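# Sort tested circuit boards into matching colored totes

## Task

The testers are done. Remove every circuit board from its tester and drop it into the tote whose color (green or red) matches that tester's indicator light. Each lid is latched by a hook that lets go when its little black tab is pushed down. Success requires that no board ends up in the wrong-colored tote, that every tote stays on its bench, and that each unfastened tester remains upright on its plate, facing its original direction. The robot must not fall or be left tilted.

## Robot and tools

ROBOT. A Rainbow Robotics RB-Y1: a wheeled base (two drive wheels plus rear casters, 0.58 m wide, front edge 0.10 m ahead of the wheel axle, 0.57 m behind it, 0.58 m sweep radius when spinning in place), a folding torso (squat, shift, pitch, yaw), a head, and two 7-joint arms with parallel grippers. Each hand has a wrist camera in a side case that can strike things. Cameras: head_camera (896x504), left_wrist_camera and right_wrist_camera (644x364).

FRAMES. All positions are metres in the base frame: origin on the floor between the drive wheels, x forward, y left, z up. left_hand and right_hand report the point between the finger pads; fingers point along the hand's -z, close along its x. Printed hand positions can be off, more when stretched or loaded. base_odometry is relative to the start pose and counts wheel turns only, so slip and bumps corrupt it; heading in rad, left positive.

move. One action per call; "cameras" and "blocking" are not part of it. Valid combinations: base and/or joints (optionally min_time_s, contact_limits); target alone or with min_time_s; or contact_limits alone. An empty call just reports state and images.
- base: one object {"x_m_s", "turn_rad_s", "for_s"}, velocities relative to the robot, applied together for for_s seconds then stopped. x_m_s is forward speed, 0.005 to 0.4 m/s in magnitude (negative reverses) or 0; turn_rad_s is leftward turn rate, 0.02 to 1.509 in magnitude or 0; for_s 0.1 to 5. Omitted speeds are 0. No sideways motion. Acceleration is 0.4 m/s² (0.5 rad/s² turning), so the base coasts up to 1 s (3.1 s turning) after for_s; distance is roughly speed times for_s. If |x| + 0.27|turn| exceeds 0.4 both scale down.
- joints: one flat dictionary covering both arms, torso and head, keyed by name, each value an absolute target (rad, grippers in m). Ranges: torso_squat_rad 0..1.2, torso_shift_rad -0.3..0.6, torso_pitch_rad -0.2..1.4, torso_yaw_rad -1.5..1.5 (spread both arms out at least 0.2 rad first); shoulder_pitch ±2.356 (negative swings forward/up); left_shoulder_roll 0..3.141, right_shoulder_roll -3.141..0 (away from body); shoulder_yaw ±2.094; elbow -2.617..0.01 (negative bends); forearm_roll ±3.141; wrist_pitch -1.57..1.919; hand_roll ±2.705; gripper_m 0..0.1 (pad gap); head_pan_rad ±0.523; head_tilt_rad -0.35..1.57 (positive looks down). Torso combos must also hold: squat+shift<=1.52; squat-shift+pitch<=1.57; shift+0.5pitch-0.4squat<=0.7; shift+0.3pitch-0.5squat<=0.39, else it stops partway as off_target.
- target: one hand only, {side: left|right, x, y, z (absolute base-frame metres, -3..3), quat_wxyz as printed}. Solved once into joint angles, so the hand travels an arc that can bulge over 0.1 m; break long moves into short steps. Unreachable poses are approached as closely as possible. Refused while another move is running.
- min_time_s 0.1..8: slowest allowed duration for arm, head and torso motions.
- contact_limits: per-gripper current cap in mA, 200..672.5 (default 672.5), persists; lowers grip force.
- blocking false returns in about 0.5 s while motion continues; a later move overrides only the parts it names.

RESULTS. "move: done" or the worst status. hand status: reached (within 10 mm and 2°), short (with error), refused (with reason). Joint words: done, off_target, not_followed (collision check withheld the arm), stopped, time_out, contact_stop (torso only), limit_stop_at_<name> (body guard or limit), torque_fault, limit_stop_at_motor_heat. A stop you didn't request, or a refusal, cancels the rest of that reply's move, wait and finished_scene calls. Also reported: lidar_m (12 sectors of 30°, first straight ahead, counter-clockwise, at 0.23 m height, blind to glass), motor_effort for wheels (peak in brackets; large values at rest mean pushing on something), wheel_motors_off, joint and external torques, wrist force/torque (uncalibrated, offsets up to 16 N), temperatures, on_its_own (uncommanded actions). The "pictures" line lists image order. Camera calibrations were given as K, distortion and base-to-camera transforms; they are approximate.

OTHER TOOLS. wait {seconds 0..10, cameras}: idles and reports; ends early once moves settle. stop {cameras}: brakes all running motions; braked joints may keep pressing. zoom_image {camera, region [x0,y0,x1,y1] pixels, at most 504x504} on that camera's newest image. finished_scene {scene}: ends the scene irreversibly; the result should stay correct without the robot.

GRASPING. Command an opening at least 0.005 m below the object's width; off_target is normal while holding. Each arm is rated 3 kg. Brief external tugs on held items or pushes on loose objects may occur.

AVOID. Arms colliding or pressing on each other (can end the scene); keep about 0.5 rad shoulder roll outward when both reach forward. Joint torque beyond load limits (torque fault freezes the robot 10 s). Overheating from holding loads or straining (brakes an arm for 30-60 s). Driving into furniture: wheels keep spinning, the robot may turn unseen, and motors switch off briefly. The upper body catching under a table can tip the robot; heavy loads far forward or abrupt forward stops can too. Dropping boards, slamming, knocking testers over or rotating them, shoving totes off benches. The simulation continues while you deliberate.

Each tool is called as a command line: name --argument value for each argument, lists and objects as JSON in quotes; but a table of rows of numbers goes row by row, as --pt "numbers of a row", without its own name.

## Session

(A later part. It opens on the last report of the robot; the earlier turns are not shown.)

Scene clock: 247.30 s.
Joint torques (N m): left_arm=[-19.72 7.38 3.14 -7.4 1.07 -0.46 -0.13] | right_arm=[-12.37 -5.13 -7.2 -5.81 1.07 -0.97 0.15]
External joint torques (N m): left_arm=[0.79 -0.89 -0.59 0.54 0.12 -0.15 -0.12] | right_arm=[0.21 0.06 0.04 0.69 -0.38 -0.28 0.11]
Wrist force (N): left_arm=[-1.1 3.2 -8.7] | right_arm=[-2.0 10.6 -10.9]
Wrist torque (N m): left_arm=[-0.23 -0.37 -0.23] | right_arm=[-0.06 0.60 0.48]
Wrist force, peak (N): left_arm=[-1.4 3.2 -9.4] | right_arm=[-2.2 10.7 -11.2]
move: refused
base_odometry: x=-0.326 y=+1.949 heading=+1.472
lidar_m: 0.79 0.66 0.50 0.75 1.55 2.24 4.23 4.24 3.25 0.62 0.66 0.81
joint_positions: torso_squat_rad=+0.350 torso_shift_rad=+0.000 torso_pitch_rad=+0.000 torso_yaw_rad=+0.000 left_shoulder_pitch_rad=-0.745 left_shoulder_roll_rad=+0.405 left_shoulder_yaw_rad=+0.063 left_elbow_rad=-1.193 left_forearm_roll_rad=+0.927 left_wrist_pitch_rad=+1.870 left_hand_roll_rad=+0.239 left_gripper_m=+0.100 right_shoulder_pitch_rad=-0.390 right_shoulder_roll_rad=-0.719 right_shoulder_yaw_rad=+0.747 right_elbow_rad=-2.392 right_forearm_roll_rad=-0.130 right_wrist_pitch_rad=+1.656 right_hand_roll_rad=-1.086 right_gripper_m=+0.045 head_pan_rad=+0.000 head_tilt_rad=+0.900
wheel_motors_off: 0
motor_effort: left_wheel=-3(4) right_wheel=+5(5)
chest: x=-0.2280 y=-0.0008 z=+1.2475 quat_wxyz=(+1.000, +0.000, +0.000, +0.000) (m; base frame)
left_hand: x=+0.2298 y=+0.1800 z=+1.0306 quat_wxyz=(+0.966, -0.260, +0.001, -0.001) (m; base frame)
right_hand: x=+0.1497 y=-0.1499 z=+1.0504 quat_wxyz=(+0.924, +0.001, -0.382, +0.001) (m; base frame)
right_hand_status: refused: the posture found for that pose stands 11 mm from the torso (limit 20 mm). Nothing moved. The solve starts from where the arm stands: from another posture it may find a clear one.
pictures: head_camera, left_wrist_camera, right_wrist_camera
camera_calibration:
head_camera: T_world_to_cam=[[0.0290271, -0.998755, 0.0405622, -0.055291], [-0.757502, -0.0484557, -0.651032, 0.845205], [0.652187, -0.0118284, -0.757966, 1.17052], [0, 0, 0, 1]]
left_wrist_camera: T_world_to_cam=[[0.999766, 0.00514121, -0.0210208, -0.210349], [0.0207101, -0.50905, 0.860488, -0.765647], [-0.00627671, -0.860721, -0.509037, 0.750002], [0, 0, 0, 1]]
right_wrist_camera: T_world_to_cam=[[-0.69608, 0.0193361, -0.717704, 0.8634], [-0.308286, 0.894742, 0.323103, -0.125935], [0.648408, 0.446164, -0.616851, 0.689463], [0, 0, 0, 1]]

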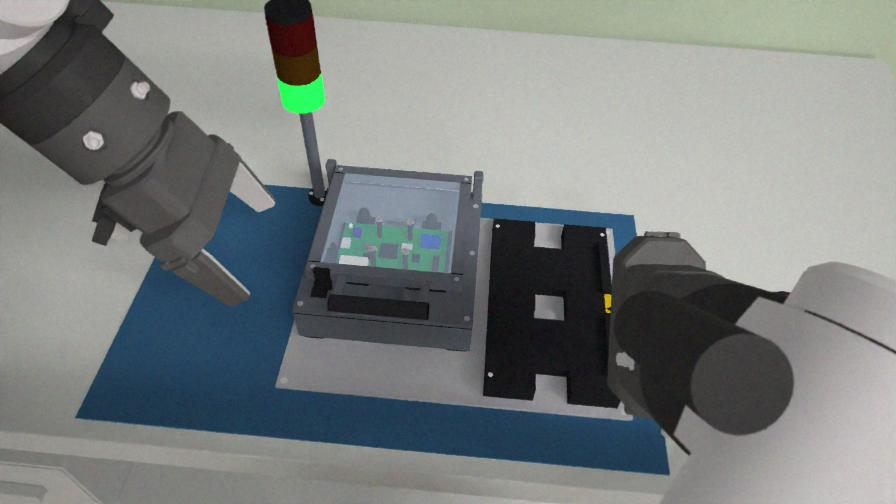

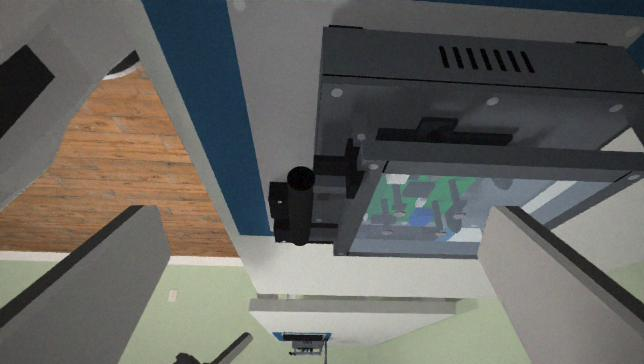

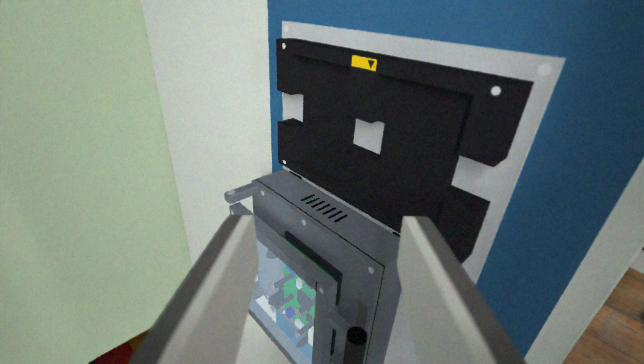

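move --base '{"x_m_s":-0.1,"for_s":1.2}' --cameras '[]'

move --target '{"side":"right","x":0.25,"y":-0.05,"z":1.02,"quat_wxyz":[0.819,0,-0.574,0]}' --cameras '[]'

move --target '{"side":"right","x":0.24,"y":0.025,"z":0.965,"quat_wxyz":[0.707,0,-0.707,0]}'

zoom_image --camera "right_wrist_camera" --region '[120, 60, 520, 360]'

Scene clock: 258.37 s.
Wrist force, peak (N): left_arm=[-1.3 3.0 -9.3] | right_arm=[-2.1 11.1 -11.2]
move: done
base_status: done (sent for 1.2 of 1.2 s)
wheel_motors_off: 0
motor_effort: left_wheel=+5(23) right_wheel=-3(20)
pictures: none

Scene clock: 260.07 s.
Wrist force, peak (N): left_arm=[-1.5 3.4 -9.1] | right_arm=[-2.0 10.6 -11.1]
move: done
joint_status: all done
wheel_motors_off: 0
motor_effort: left_wheel=+8(8) right_wheel=-3(6)
right_hand_status: reached (checked arc, planned for 1.0 s): 0 mm and 0.0 deg off.
pictures: none

Scene clock: 261.80 s.
Joint torques (N m): left_arm=[-19.32 7.51 2.96 -7.39 1.07 -0.42 -0.19] | right_arm=[-14.1 5.19 -3.9 -5.36 1.22 0.81 0.29]
External joint torques (N m): left_arm=[1.19 -0.76 -0.77 0.55 0.13 -0.11 -0.19] | right_arm=[0.49 -0.16 0.12 1.38 -0.52 -0.05 0.24]
Wrist force (N): left_arm=[-1.5 2.9 -8.9] | right_arm=[-4.2 10.9 -6.5]
Wrist torque (N m): left_arm=[-0.20 -0.43 -0.23] | right_arm=[-0.13 0.46 0.45]
Wrist force, peak (N): left_arm=[-1.4 3.2 -9.2] | right_arm=[-3.7 11.1 -8.9]
move: done
base_odometry: x=-0.338 y=+1.830 heading=+1.472
lidar_m: 0.91 0.66 0.56 1.47 1.56 2.24 4.11 4.23 3.24 1.02 0.62 0.93
joint_positions: torso_squat_rad=+0.350 torso_shift_rad=+0.000 torso_pitch_rad=+0.000 torso_yaw_rad=+0.000 left_shoulder_pitch_rad=-0.745 left_shoulder_roll_rad=+0.405 left_shoulder_yaw_rad=+0.063 left_elbow_rad=-1.193 left_forearm_roll_rad=+0.927 left_wrist_pitch_rad=+1.870 left_hand_roll_rad=+0.239 left_gripper_m=+0.100 right_shoulder_pitch_rad=-0.552 right_shoulder_roll_rad=-0.003 right_shoulder_yaw_rad=+1.269 right_elbow_rad=-0.988 right_forearm_roll_rad=+1.171 right_wrist_pitch_rad=+1.222 right_hand_roll_rad=-2.005 right_gripper_m=+0.045 head_pan_rad=+0.000 head_tilt_rad=+0.900
joint_status: all done
wheel_motors_off: 0
motor_effort: left_wheel=+6(8) right_wheel=-4(6)
chest: x=-0.2281 y=-0.0008 z=+1.2475 quat_wxyz=(+1.000, +0.000, +0.000, +0.000) (m; base frame)
left_hand: x=+0.2298 y=+0.1800 z=+1.0306 quat_wxyz=(+0.966, -0.260, +0.001, -0.001) (m; base frame)
right_hand: x=+0.2399 y=+0.0252 z=+0.9652 quat_wxyz=(+0.707, +0.000, -0.707, +0.000) (m; base frame)
right_hand_status: reached (checked arc, planned for 1.1 s): 0 mm and 0.1 deg off.
pictures: head_camera, left_wrist_camera, right_wrist_camera
camera_calibration:
head_camera: T_world_to_cam=[[0.029056, -0.998754, 0.0405611, -0.0552868], [-0.757457, -0.0484777, -0.651083, 0.845253], [0.652238, -0.0118054, -0.757922, 1.1705], [0, 0, 0, 1]]
left_wrist_camera: T_world_to_cam=[[0.999769, 0.00513753, -0.0208792, -0.210487], [0.0205865, -0.509036, 0.860499, -0.765688], [-0.00620744, -0.86073, -0.509024, 0.749991], [0, 0, 0, 1]]
right_wrist_camera: T_world_to_cam=[[0.0163898, 0.0205682, -0.999654, 0.962831], [-0.44461, 0.895655, 0.0111388, 0.106596], [0.895574, 0.444274, 0.0238244, -0.177311], [0, 0, 0, 1]]

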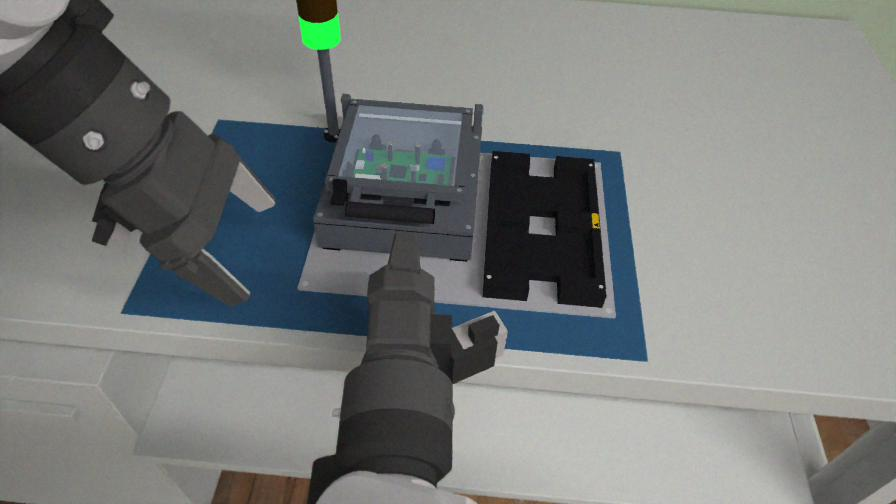

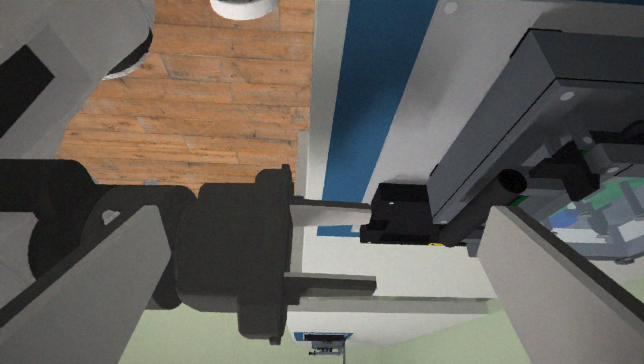

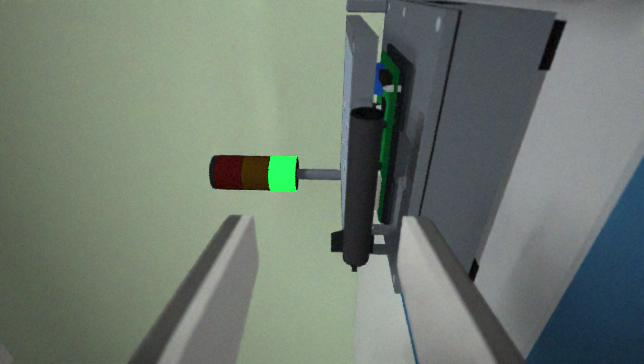

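Scaled by 1.260 from the camera's 644x364 image, which has a finer 1265x715 frame.

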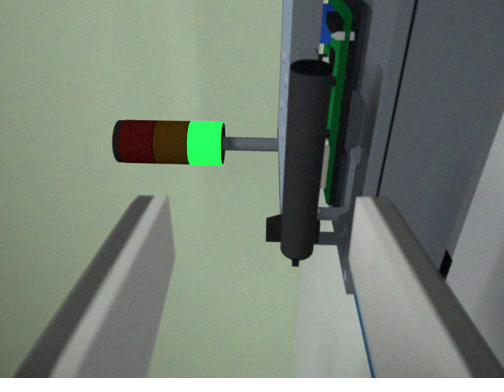

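move --joints '{"right_gripper_m":0.03}' --cameras '[]'

move --target '{"side":"right","x":0.30,"y":0.03,"z":0.951,"quat_wxyz":[0.707,0,-0.707,0]}'

zoom_image --camera "left_wrist_camera" --region '[300, 100, 644, 300]'

zoom_image --camera "right_wrist_camera" --region '[120, 60, 520, 360]'

Scene clock: 280.83 s.
Wrist force, peak (N): left_arm=[-1.4 3.1 -9.3] | right_arm=[-4.6 10.7 -6.8]
move: done
joint_status: all done
wheel_motors_off: 0
motor_effort: left_wheel=+7(8) right_wheel=-3(6)
pictures: none

Scene clock: 281.80 s.
Joint torques (N m): left_arm=[-19.56 7.64 2.9 -7.26 1.13 -0.49 -0.08] | right_arm=[-16.13 2.39 -3.93 -1.74 1.34 1.18 0.18]
External joint torques (N m): left_arm=[0.95 -0.63 -0.83 0.69 0.19 -0.18 -0.08] | right_arm=[2.41 1.07 0.93 0.58 -0.06 -0.08 0.12]
Wrist force (N): left_arm=[-1.4 3.1 -9.0] | right_arm=[-4.2 10.6 -6.9]
Wrist torque (N m): left_arm=[-0.20 -0.42 -0.22] | right_arm=[-0.09 0.47 0.44]
Wrist force, peak (N): left_arm=[-1.2 3.3 -9.3] | right_arm=[-4.0 11.6 -7.0]
move: short
base_odometry: x=-0.338 y=+1.830 heading=+1.472
lidar_m: 0.91 0.67 0.56 1.47 1.57 2.24 4.11 4.23 3.23 1.02 0.61 0.93
joint_positions: torso_squat_rad=+0.350 torso_shift_rad=+0.000 torso_pitch_rad=+0.000 torso_yaw_rad=+0.000 left_shoulder_pitch_rad=-0.745 left_shoulder_roll_rad=+0.405 left_shoulder_yaw_rad=+0.063 left_elbow_rad=-1.193 left_forearm_roll_rad=+0.927 left_wrist_pitch_rad=+1.870 left_hand_roll_rad=+0.239 left_gripper_m=+0.100 right_shoulder_pitch_rad=-0.863 right_shoulder_roll_rad=+0.000 right_shoulder_yaw_rad=+1.571 right_elbow_rad=-0.745 right_forearm_roll_rad=+0.754 right_wrist_pitch_rad=+1.089 right_hand_roll_rad=-2.237 right_gripper_m=+0.030 head_pan_rad=+0.000 head_tilt_rad=+0.900
joint_status: all done
wheel_motors_off: 0
motor_effort: left_wheel=+8(8) right_wheel=-5(6)
chest: x=-0.2280 y=-0.0008 z=+1.2475 quat_wxyz=(+1.000, +0.000, +0.000, +0.000) (m; base frame)
left_hand: x=+0.2298 y=+0.1800 z=+1.0306 quat_wxyz=(+0.966, -0.260, +0.001, -0.001) (m; base frame)
right_hand: x=+0.2998 y=+0.0295 z=+0.9517 quat_wxyz=(+0.737, +0.032, -0.675, +0.032) (m; base frame)
right_hand_status: short (checked arc, as near as the solve gets, planned for 0.6 s): 1 mm and 7.3 deg off. The place is met; only the turn is off.
pictures: head_camera, left_wrist_camera, right_wrist_camera
camera_calibration:
head_camera: T_world_to_cam=[[0.0290475, -0.998755, 0.0405542, -0.0552832], [-0.757477, -0.0484664, -0.65106, 0.845235], [0.652215, -0.0118071, -0.757942, 1.17051], [0, 0, 0, 1]]
left_wrist_camera: T_world_to_cam=[[0.999768, 0.00511398, -0.0209099, -0.210465], [0.0206009, -0.509029, 0.860503, -0.765693], [-0.00624314, -0.860734, -0.509017, 0.749973], [0, 0, 0, 1]]
right_wrist_camera: T_world_to_cam=[[-0.0722753, 0.0179616, -0.997223, 0.97268], [-0.521297, 0.851721, 0.0531227, 0.113854], [0.850309, 0.523688, -0.052195, -0.149012], [0, 0, 0, 1]]

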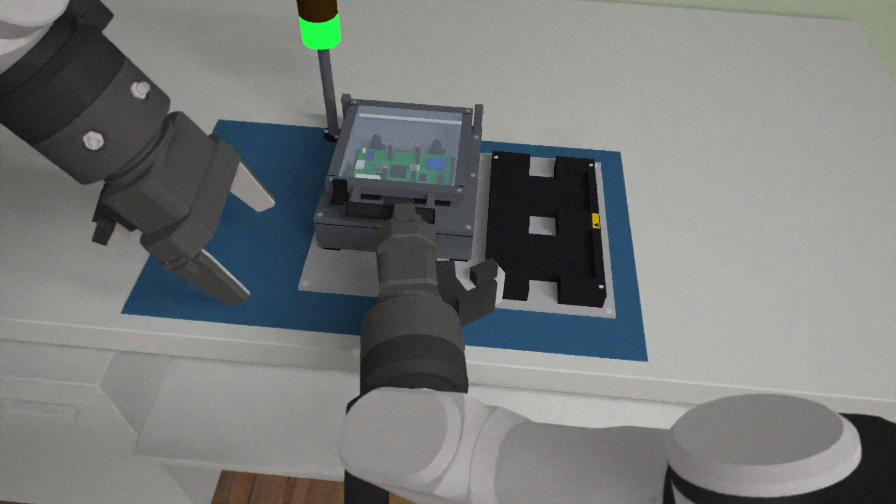

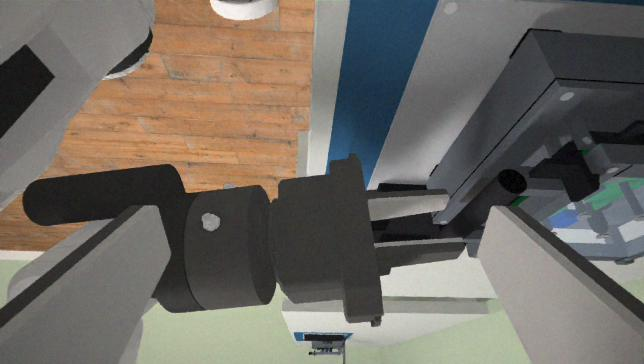

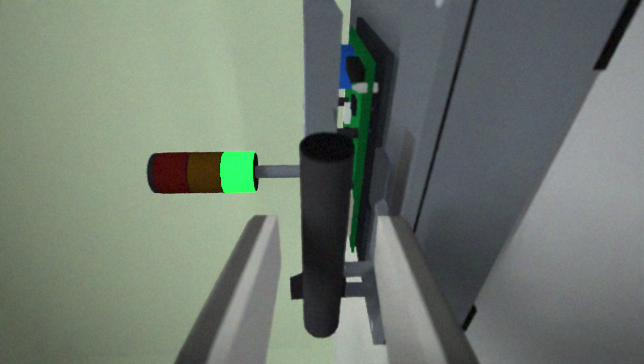

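Scaled by 1.465 from the camera's 644x364 image, which has a finer 920x520 frame.

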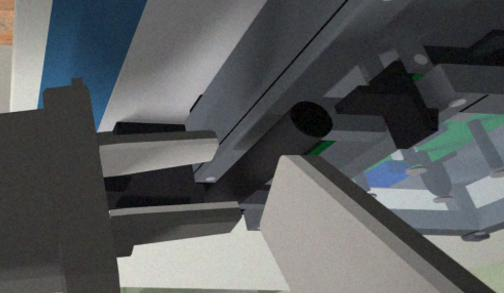

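Scaled by 1.260 from the camera's 644x364 image, which has a finer 1265x715 frame.

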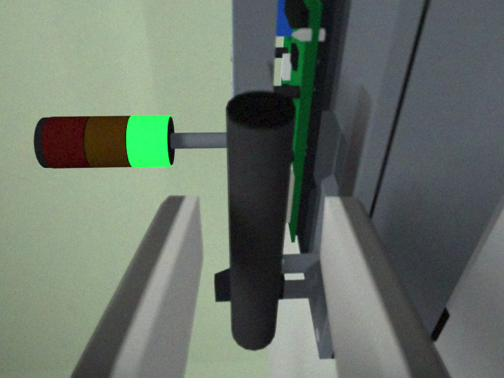

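move --target '{"side":"right","x":0.333,"y":0.022,"z":0.951,"quat_wxyz":[0.737,0.032,-0.675,0.032]}'

zoom_image --camera "right_wrist_camera" --region '[120, 60, 520, 360]'

Scene clock: 288.20 s.
Joint torques (N m): left_arm=[-19.41 7.56 2.93 -7.26 1.1 -0.46 -0.1] | right_arm=[-17.87 0.95 -4.11 -0.93 0.8 1.45 0.05]
External joint torques (N m): left_arm=[1.1 -0.71 -0.8 0.69 0.15 -0.15 -0.09] | right_arm=[2.12 1 0.33 0.4 -0.37 0.1 0]
Wrist force (N): left_arm=[-1.4 3.0 -9.0] | right_arm=[-4.5 10.6 -7.4]
Wrist torque (N m): left_arm=[-0.21 -0.41 -0.22] | right_arm=[-0.10 0.42 0.45]
Wrist force, peak (N): left_arm=[-1.4 3.4 -9.2] | right_arm=[-4.3 11.6 -6.9]
move: short
base_odometry: x=-0.338 y=+1.830 heading=+1.472
lidar_m: 0.91 0.67 0.56 1.47 1.56 2.23 4.11 4.23 3.24 1.02 0.62 0.93
joint_positions: torso_squat_rad=+0.350 torso_shift_rad=+0.000 torso_pitch_rad=+0.000 torso_yaw_rad=+0.000 left_shoulder_pitch_rad=-0.745 left_shoulder_roll_rad=+0.405 left_shoulder_yaw_rad=+0.063 left_elbow_rad=-1.193 left_forearm_roll_rad=+0.927 left_wrist_pitch_rad=+1.870 left_hand_roll_rad=+0.239 left_gripper_m=+0.100 right_shoulder_pitch_rad=-0.924 right_shoulder_roll_rad=+0.000 right_shoulder_yaw_rad=+1.571 right_elbow_rad=-0.623 right_forearm_roll_rad=+0.728 right_wrist_pitch_rad=+0.919 right_hand_roll_rad=-2.302 right_gripper_m=+0.030 head_pan_rad=+0.000 head_tilt_rad=+0.900
joint_status: all done
wheel_motors_off: 0
motor_effort: left_wheel=+7(8) right_wheel=-5(6)
chest: x=-0.2281 y=-0.0008 z=+1.2475 quat_wxyz=(+1.000, +0.000, +0.000, +0.000) (m; base frame)
left_hand: x=+0.2298 y=+0.1800 z=+1.0306 quat_wxyz=(+0.966, -0.260, +0.001, -0.001) (m; base frame)
right_hand: x=+0.3327 y=+0.0215 z=+0.9517 quat_wxyz=(+0.751, +0.046, -0.658, +0.046) (m; base frame)
right_hand_status: short (checked arc, as near as the solve gets, planned for 0.4 s): 1 mm and 3.4 deg off. The place is met; only the turn is off.
pictures: head_camera, left_wrist_camera, right_wrist_camera
camera_calibration:
head_camera: T_world_to_cam=[[0.0290417, -0.998755, 0.040551, -0.0552835], [-0.757472, -0.04846, -0.651066, 0.845237], [0.652221, -0.0118082, -0.757937, 1.17051], [0, 0, 0, 1]]
left_wrist_camera: T_world_to_cam=[[0.999768, 0.00510842, -0.0209022, -0.210465], [0.0205915, -0.509032, 0.860501, -0.765695], [-0.00624407, -0.860732, -0.50902, 0.749974], [0, 0, 0, 1]]
right_wrist_camera: T_world_to_cam=[[-0.117035, 0.0134572, -0.993037, 0.986168], [-0.551223, 0.830869, 0.0762241, 0.126182], [0.826109, 0.556306, -0.0898224, -0.129605], [0, 0, 0, 1]]

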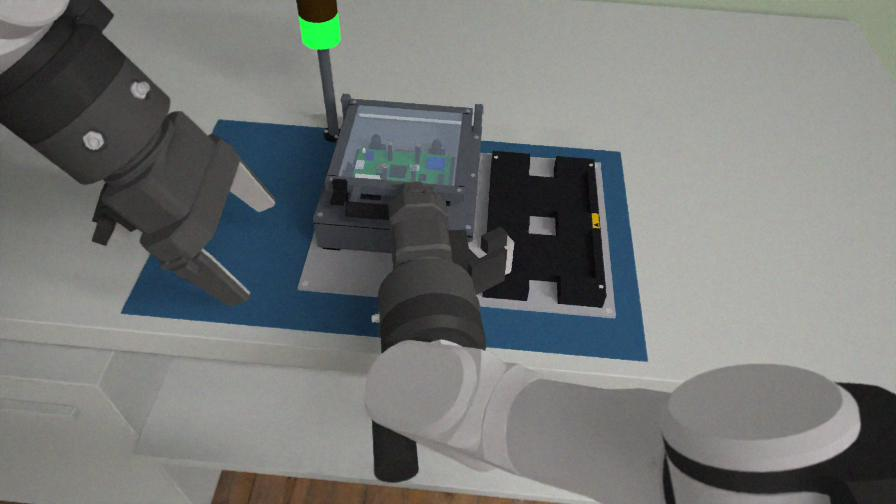

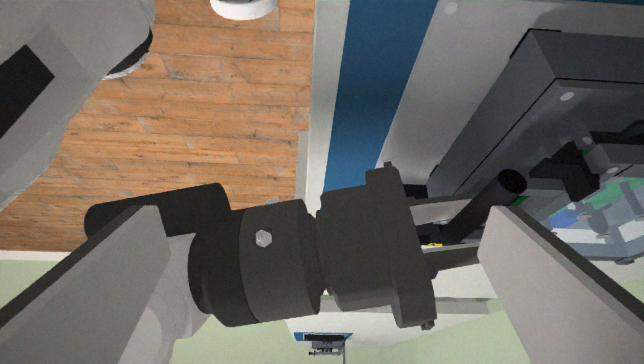

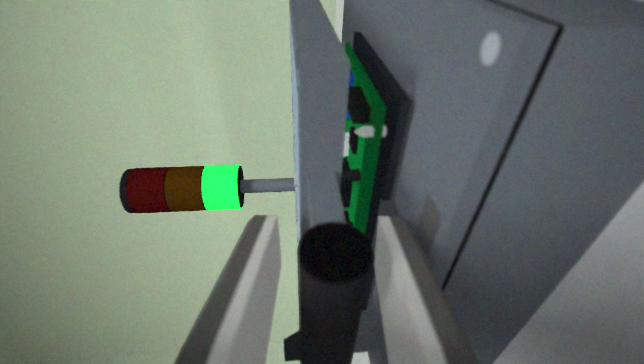

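Scaled by 1.260 from the camera's 644x364 image, which has a finer 1265x715 frame.

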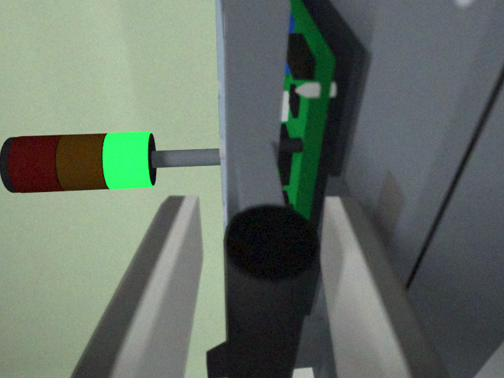

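move --target '{"side":"left","x":0.30,"y":0.12,"z":1.02,"quat_wxyz":[0.966,-0.259,0,0]}'

zoom_image --camera "left_wrist_camera" --region '[300, 60, 644, 300]'

zoom_image --camera "head_camera" --region '[260, 120, 500, 300]'

Scene clock: 298.93 s.
Joint torques (N m): left_arm=[-22.22 7.56 0.74 -6.73 0.98 -0.07 0.13] | right_arm=[-18.24 0.97 -3.9 -0.87 0.74 1.37 0]
External joint torques (N m): left_arm=[2.26 -0.89 -1.13 1.58 -0.02 0.06 0.14] | right_arm=[1.74 1.02 0.54 0.46 -0.42 0.01 -0.06]
Wrist force (N): left_arm=[-1.2 3.3 -8.9] | right_arm=[-4.4 10.7 -7.2]
Wrist torque (N m): left_arm=[-0.22 -0.36 -0.23] | right_arm=[-0.10 0.45 0.46]
Wrist force, peak (N): left_arm=[-2.6 3.6 -9.7] | right_arm=[-4.3 11.0 -7.5]
move: done
base_odometry: x=-0.338 y=+1.830 heading=+1.472
lidar_m: 0.91 0.66 0.56 1.47 1.55 2.24 4.11 4.22 3.24 1.02 0.62 0.93
joint_positions: torso_squat_rad=+0.350 torso_shift_rad=+0.000 torso_pitch_rad=+0.000 torso_yaw_rad=+0.000 left_shoulder_pitch_rad=-1.203 left_shoulder_roll_rad=+0.305 left_shoulder_yaw_rad=+0.011 left_elbow_rad=-0.347 left_forearm_roll_rad=+0.846 left_wrist_pitch_rad=+1.513 left_hand_roll_rad=+0.009 left_gripper_m=+0.100 right_shoulder_pitch_rad=-0.924 right_shoulder_roll_rad=+0.000 right_shoulder_yaw_rad=+1.571 right_elbow_rad=-0.623 right_forearm_roll_rad=+0.728 right_wrist_pitch_rad=+0.919 right_hand_roll_rad=-2.302 right_gripper_m=+0.030 head_pan_rad=+0.000 head_tilt_rad=+0.900
joint_status: all done
wheel_motors_off: 0
motor_effort: left_wheel=+7(8) right_wheel=-5(6)
chest: x=-0.2281 y=-0.0008 z=+1.2475 quat_wxyz=(+1.000, +0.000, +0.000, +0.000) (m; base frame)
left_hand: x=+0.2992 y=+0.1200 z=+1.0204 quat_wxyz=(+0.966, -0.258, -0.008, +0.002) (m; base frame)
left_hand_status: reached (checked arc, planned for 1.2 s): 1 mm and 0.9 deg off.
right_hand: x=+0.3327 y=+0.0215 z=+0.9517 quat_wxyz=(+0.751, +0.046, -0.658, +0.046) (m; base frame)
pictures: head_camera, left_wrist_camera, right_wrist_camera
camera_calibration:
head_camera: T_world_to_cam=[[0.0290367, -0.998756, 0.0405346, -0.0552707], [-0.757472, -0.0484456, -0.651068, 0.845238], [0.652222, -0.011799, -0.757937, 1.17051], [0, 0, 0, 1]]
left_wrist_camera: T_world_to_cam=[[0.999869, 0.015464, -0.00482142, -0.29744], [0.0120697, -0.512753, 0.858451, -0.783791], [0.0108029, -0.858397, -0.512872, 0.692158], [0, 0, 0, 1]]
right_wrist_camera: T_world_to_cam=[[-0.117032, 0.0134738, -0.993037, 0.986168], [-0.551218, 0.830871, 0.0762359, 0.126173], [0.826113, 0.556301, -0.0898115, -0.129614], [0, 0, 0, 1]]

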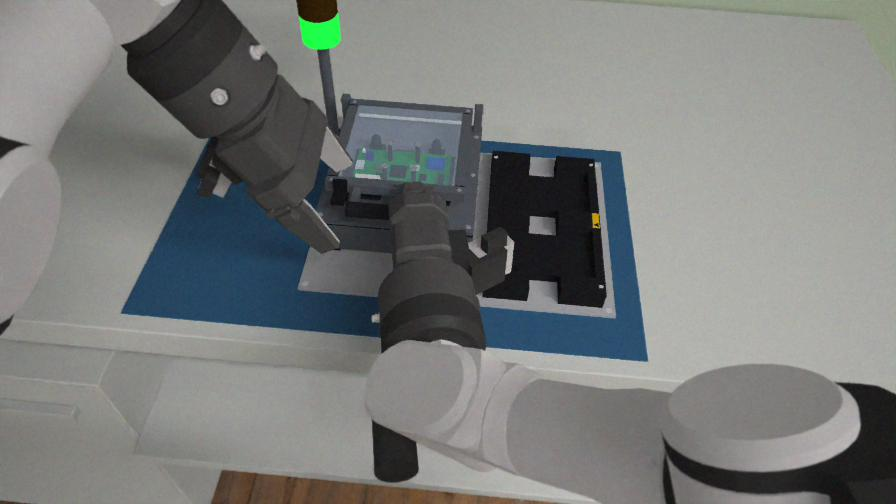

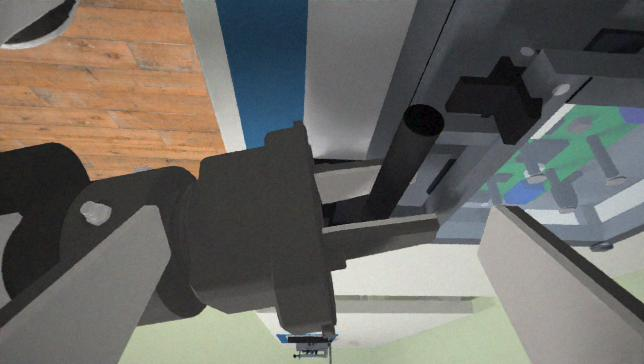

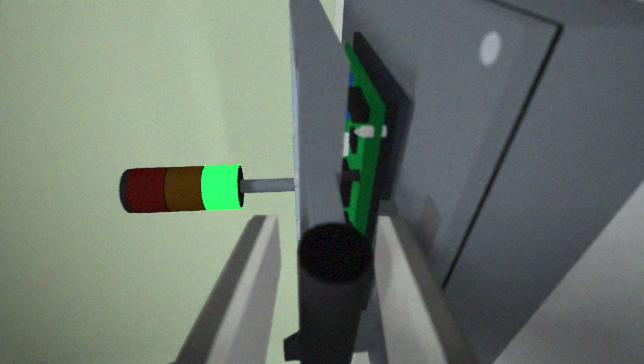

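Scaled by 1.465 from the camera's 644x364 image, which has a finer 920x520 frame.

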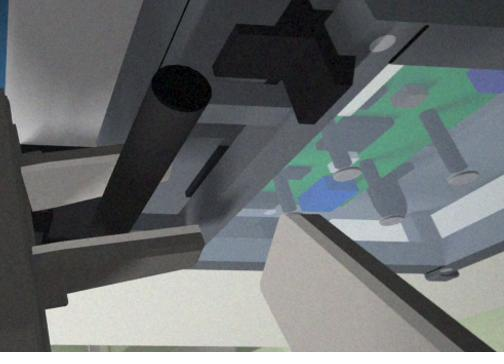

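Scaled by 2.100 from the camera's 896x504 image, which has a finer 1280x720 frame.

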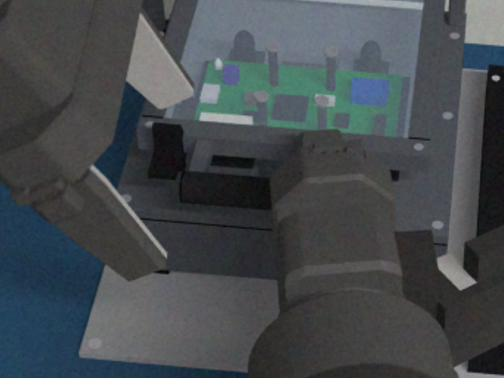

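move --target '{"side":"left","x":0.298,"y":0.122,"z":0.993,"quat_wxyz":[0.966,-0.259,0,0]}'

zoom_image --camera "left_wrist_camera" --region '[300, 60, 644, 300]'

zoom_image --camera "head_camera" --region '[260, 120, 500, 300]'

Scene clock: 313.70 s.
Joint torques (N m): left_arm=[-22.72 7.17 1.07 -7.4 1.08 -0.08 0.17] | right_arm=[-18.16 1.12 -3.89 -0.86 0.72 1.42 -0.14]
External joint torques (N m): left_arm=[1.56 -1.18 -0.55 0.8 0.1 0.03 0.18] | right_arm=[1.82 1.17 0.55 0.47 -0.45 0.07 -0.19]
Wrist force (N): left_arm=[-1.7 2.8 -8.9] | right_arm=[-4.1 10.9 -7.0]
Wrist torque (N m): left_arm=[-0.17 -0.43 -0.23] | right_arm=[-0.11 0.46 0.43]
Wrist force, peak (N): left_arm=[-2.2 3.5 -10.3] | right_arm=[-4.5 11.0 -7.5]
move: done
base_odometry: x=-0.338 y=+1.830 heading=+1.472
lidar_m: 0.91 0.66 0.56 1.47 1.56 2.24 4.11 4.23 3.23 1.02 0.62 0.93
joint_positions: torso_squat_rad=+0.350 torso_shift_rad=+0.000 torso_pitch_rad=+0.000 torso_yaw_rad=+0.000 left_shoulder_pitch_rad=-1.192 left_shoulder_roll_rad=+0.291 left_shoulder_yaw_rad=+0.012 left_elbow_rad=-0.267 left_forearm_roll_rad=+0.844 left_wrist_pitch_rad=+1.426 left_hand_roll_rad=-0.051 left_gripper_m=+0.100 right_shoulder_pitch_rad=-0.924 right_shoulder_roll_rad=+0.000 right_shoulder_yaw_rad=+1.571 right_elbow_rad=-0.623 right_forearm_roll_rad=+0.728 right_wrist_pitch_rad=+0.919 right_hand_roll_rad=-2.302 right_gripper_m=+0.030 head_pan_rad=+0.000 head_tilt_rad=+0.900
joint_status: all done
wheel_motors_off: 0
motor_effort: left_wheel=+6(8) right_wheel=-5(7)
chest: x=-0.2280 y=-0.0008 z=+1.2475 quat_wxyz=(+1.000, +0.000, +0.000, +0.000) (m; base frame)
left_hand: x=+0.2975 y=+0.1220 z=+0.9932 quat_wxyz=(+0.966, -0.257, -0.016, +0.004) (m; base frame)
left_hand_status: reached (checked arc, as near as the solve gets, planned for 0.3 s): 1 mm and 1.9 deg off.
right_hand: x=+0.3327 y=+0.0215 z=+0.9517 quat_wxyz=(+0.751, +0.046, -0.657, +0.046) (m; base frame)
pictures: head_camera, left_wrist_camera, right_wrist_camera
camera_calibration:
head_camera: T_world_to_cam=[[0.0290432, -0.998755, 0.0405528, -0.0552859], [-0.757486, -0.0484621, -0.651051, 0.845219], [0.652205, -0.0118096, -0.75795, 1.17052], [0, 0, 0, 1]]
left_wrist_camera: T_world_to_cam=[[0.99968, 0.0234026, 0.00964459, -0.311198], [0.00378993, -0.515121, 0.857109, -0.755299], [0.0250267, -0.856798, -0.515045, 0.677707], [0, 0, 0, 1]]
right_wrist_camera: T_world_to_cam=[[-0.117054, 0.0134562, -0.993034, 0.986161], [-0.551223, 0.830868, 0.0762343, 0.126171], [0.826106, 0.556307, -0.0898394, -0.129589], [0, 0, 0, 1]]

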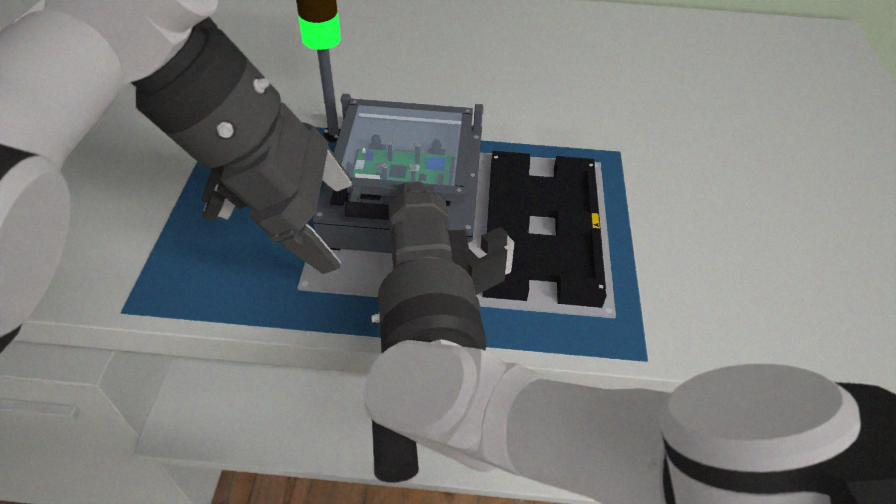

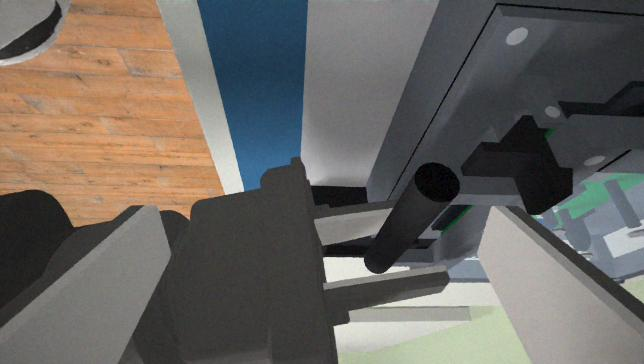

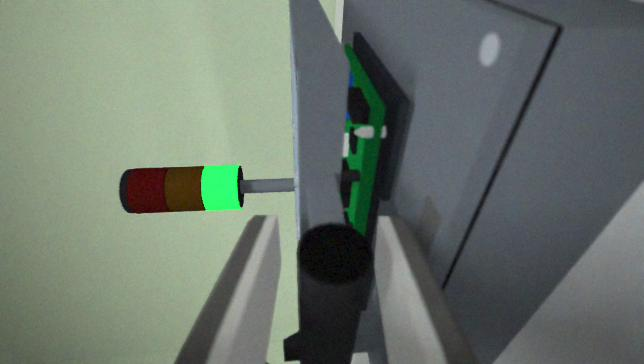

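Scaled by 1.465 from the camera's 644x364 image, which has a finer 920x520 frame.

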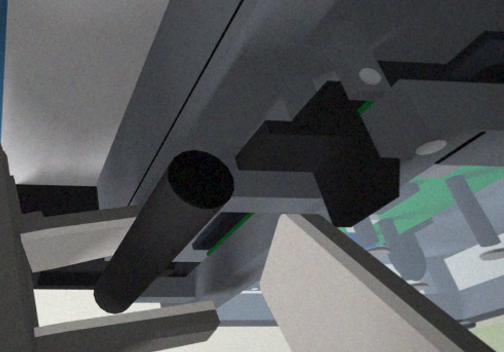

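Scaled by 2.100 from the camera's 896x504 image, which has a finer 1280x720 frame.

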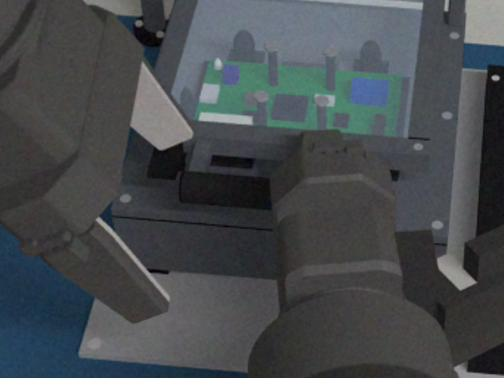

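move --target '{"side":"left","x":0.293,"y":0.12,"z":0.983,"quat_wxyz":[0.962,-0.257,-0.085,0.02]}'

zoom_image --camera "left_wrist_camera" --region '[300, 60, 644, 300]'

zoom_image --camera "head_camera" --region '[260, 120, 500, 300]'

Scene clock: 328.27 s.
Joint torques (N m): left_arm=[-21.08 5.48 2.27 -8.48 1.02 -0.4 0.1] | right_arm=[-18.17 1.08 -3.98 -0.93 0.76 1.45 -0.09]
External joint torques (N m): left_arm=[0.93 -1.09 -0.7 0.34 0.1 0.15 0.12] | right_arm=[1.81 1.13 0.46 0.4 -0.4 0.1 -0.14]
Wrist force (N): left_arm=[-2.4 2.9 -8.9] | right_arm=[-4.2 10.8 -7.3]
Wrist torque (N m): left_arm=[-0.19 -0.43 -0.19] | right_arm=[-0.13 0.46 0.44]
Wrist force, peak (N): left_arm=[-11.4 3.7 -7.2] | right_arm=[-4.3 11.0 -7.6]
move: done
base_odometry: x=-0.338 y=+1.830 heading=+1.472
lidar_m: 0.91 0.66 0.56 1.47 1.56 2.23 4.11 4.23 3.24 1.02 0.62 0.93
joint_positions: torso_squat_rad=+0.350 torso_shift_rad=+0.000 torso_pitch_rad=+0.000 torso_yaw_rad=+0.000 left_shoulder_pitch_rad=-0.832 left_shoulder_roll_rad=+0.269 left_shoulder_yaw_rad=-0.004 left_elbow_rad=-0.929 left_forearm_roll_rad=+0.792 left_wrist_pitch_rad=+1.483 left_hand_roll_rad=+0.175 left_gripper_m=+0.100 right_shoulder_pitch_rad=-0.924 right_shoulder_roll_rad=+0.000 right_shoulder_yaw_rad=+1.571 right_elbow_rad=-0.623 right_forearm_roll_rad=+0.728 right_wrist_pitch_rad=+0.919 right_hand_roll_rad=-2.302 right_gripper_m=+0.030 head_pan_rad=+0.000 head_tilt_rad=+0.900
joint_status: all done
wheel_motors_off: 0
motor_effort: left_wheel=+7(9) right_wheel=-6(6)
chest: x=-0.2281 y=-0.0007 z=+1.2475 quat_wxyz=(+1.000, +0.000, +0.000, +0.000) (m; base frame)
left_hand: x=+0.2930 y=+0.1201 z=+0.9831 quat_wxyz=(+0.962, -0.257, -0.085, +0.020) (m; base frame)
left_hand_status: reached (checked arc, planned for 1.0 s): 0 mm and 0.0 deg off.
right_hand: x=+0.3327 y=+0.0215 z=+0.9517 quat_wxyz=(+0.751, +0.046, -0.657, +0.046) (m; base frame)
pictures: head_camera, left_wrist_camera, right_wrist_camera
camera_calibration:
head_camera: T_world_to_cam=[[0.0290586, -0.998753, 0.0405885, -0.0553008], [-0.757482, -0.048497, -0.651052, 0.84522], [0.652209, -0.0118264, -0.757947, 1.17052], [0, 0, 0, 1]]
left_wrist_camera: T_world_to_cam=[[0.986876, 0.0893248, 0.134523, -0.433491], [-0.0699816, -0.514187, 0.854818, -0.72384], [0.145526, -0.853014, -0.501188, 0.621564], [0, 0, 0, 1]]
right_wrist_camera: T_world_to_cam=[[-0.117056, 0.0134274, -0.993035, 0.986162], [-0.551241, 0.830858, 0.0762131, 0.126167], [0.826094, 0.556322, -0.089855, -0.129583], [0, 0, 0, 1]]

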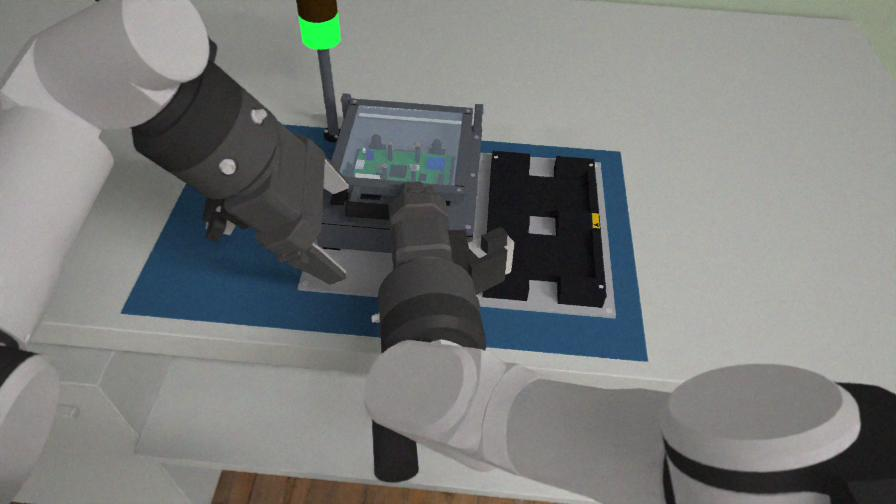

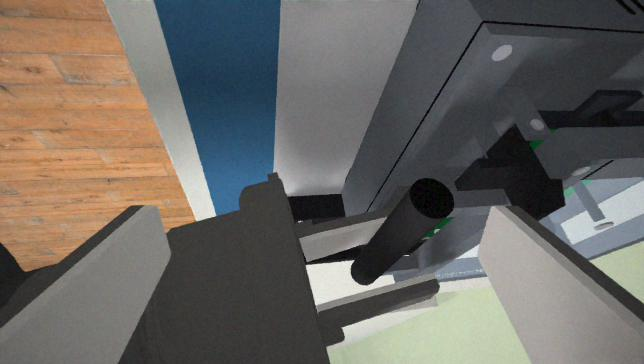

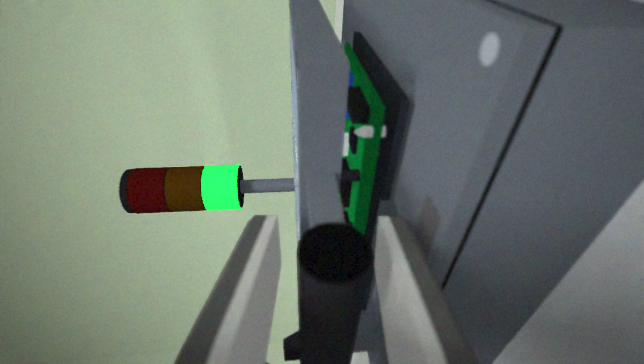

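Scaled by 1.465 from the camera's 644x364 image, which has a finer 920x520 frame.

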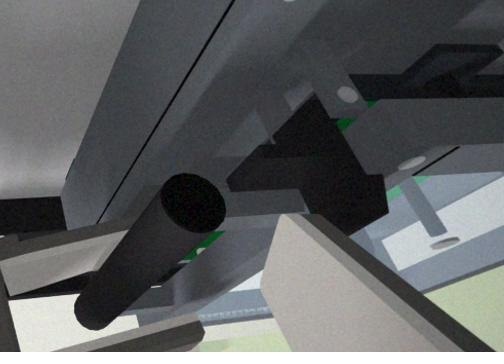

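Scaled by 2.100 from the camera's 896x504 image, which has a finer 1280x720 frame.

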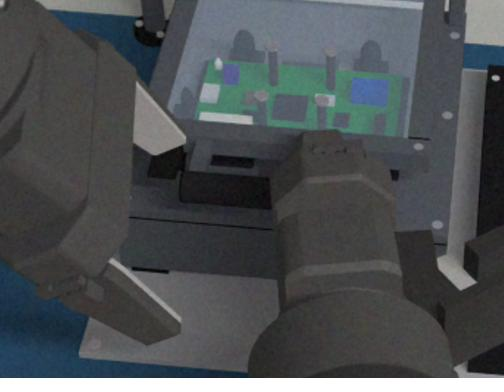

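move --target '{"side":"left","x":0.287,"y":0.12,"z":0.970,"quat_wxyz":[0.962,-0.257,-0.085,0.02]}' --cameras '["left_wrist_camera","head_camera"]'

zoom_image --camera "left_wrist_camera" --region '[300, 60, 644, 300]'

zoom_image --camera "head_camera" --region '[260, 120, 500, 300]'

Scene clock: 341.27 s.
Joint torques (N m): left_arm=[-19.6 5.16 1.88 -7.93 0.92 -0.56 0] | right_arm=[-18.21 0.98 -4.11 -0.93 0.76 1.4 -0.01]
External joint torques (N m): left_arm=[2.01 -1.13 -1.08 0.91 0 -0.01 0.01] | right_arm=[1.77 1.04 0.33 0.4 -0.41 0.05 -0.07]
Wrist force (N): left_arm=[-2.0 1.8 -6.6] | right_arm=[-4.2 10.5 -7.5]
Wrist torque (N m): left_arm=[-0.22 -0.55 -0.26] | right_arm=[-0.05 0.44 0.45]
Wrist force, peak (N): left_arm=[-2.4 3.0 -9.1] | right_arm=[-4.3 11.1 -7.5]
move: done
base_odometry: x=-0.338 y=+1.830 heading=+1.472
lidar_m: 0.91 0.67 0.56 1.47 1.56 2.24 4.11 4.23 3.23 1.02 0.62 0.93
joint_positions: torso_squat_rad=+0.350 torso_shift_rad=+0.000 torso_pitch_rad=+0.000 torso_yaw_rad=+0.000 left_shoulder_pitch_rad=-0.796 left_shoulder_roll_rad=+0.261 left_shoulder_yaw_rad=-0.009 left_elbow_rad=-0.950 left_forearm_roll_rad=+0.787 left_wrist_pitch_rad=+1.468 left_hand_roll_rad=+0.169 left_gripper_m=+0.100 right_shoulder_pitch_rad=-0.924 right_shoulder_roll_rad=+0.000 right_shoulder_yaw_rad=+1.571 right_elbow_rad=-0.623 right_forearm_roll_rad=+0.728 right_wrist_pitch_rad=+0.919 right_hand_roll_rad=-2.302 right_gripper_m=+0.030 head_pan_rad=+0.000 head_tilt_rad=+0.900
joint_status: all done
wheel_motors_off: 0
motor_effort: left_wheel=+8(8) right_wheel=-5(6)
chest: x=-0.2281 y=-0.0008 z=+1.2475 quat_wxyz=(+1.000, +0.000, +0.000, +0.000) (m; base frame)
left_hand: x=+0.2869 y=+0.1201 z=+0.9706 quat_wxyz=(+0.962, -0.257, -0.085, +0.020) (m; base frame)
left_hand_status: reached (checked arc, planned for 0.2 s): 1 mm and 0.0 deg off.
right_hand: x=+0.3327 y=+0.0215 z=+0.9517 quat_wxyz=(+0.751, +0.046, -0.657, +0.046) (m; base frame)
pictures: head_camera, left_wrist_camera
camera_calibration:
head_camera: T_world_to_cam=[[0.0290613, -0.998754, 0.0405625, -0.0552868], [-0.75748, -0.0484822, -0.651056, 0.845222], [0.652212, -0.0118048, -0.757945, 1.17052], [0, 0, 0, 1]]
left_wrist_camera: T_world_to_cam=[[0.986888, 0.0892751, 0.134471, -0.425667], [-0.0699351, -0.514345, 0.854727, -0.713482], [0.14547, -0.852924, -0.501357, 0.616309], [0, 0, 0, 1]]

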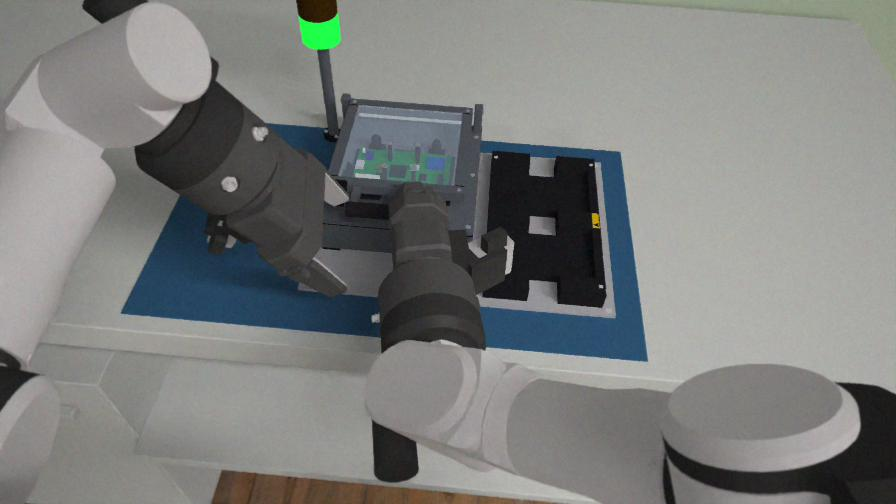

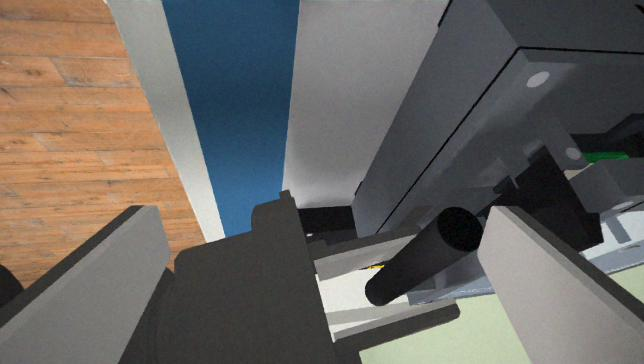

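Scaled by 1.465 from the camera's 644x364 image, which has a finer 920x520 frame.

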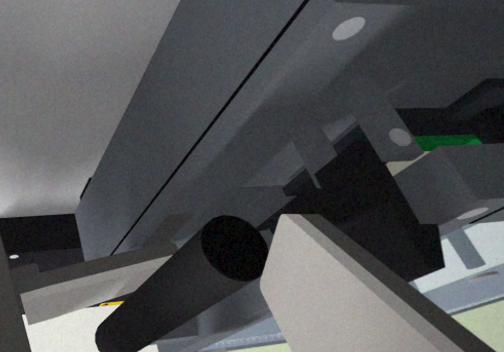

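Scaled by 2.100 from the camera's 896x504 image, which has a finer 1280x720 frame.

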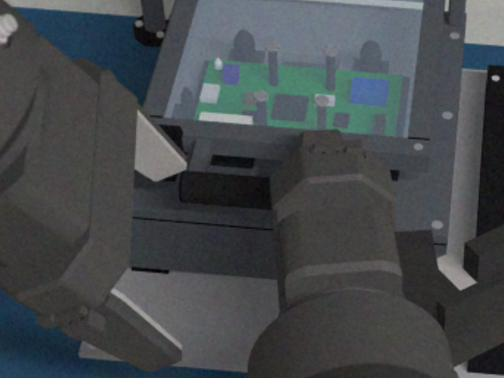

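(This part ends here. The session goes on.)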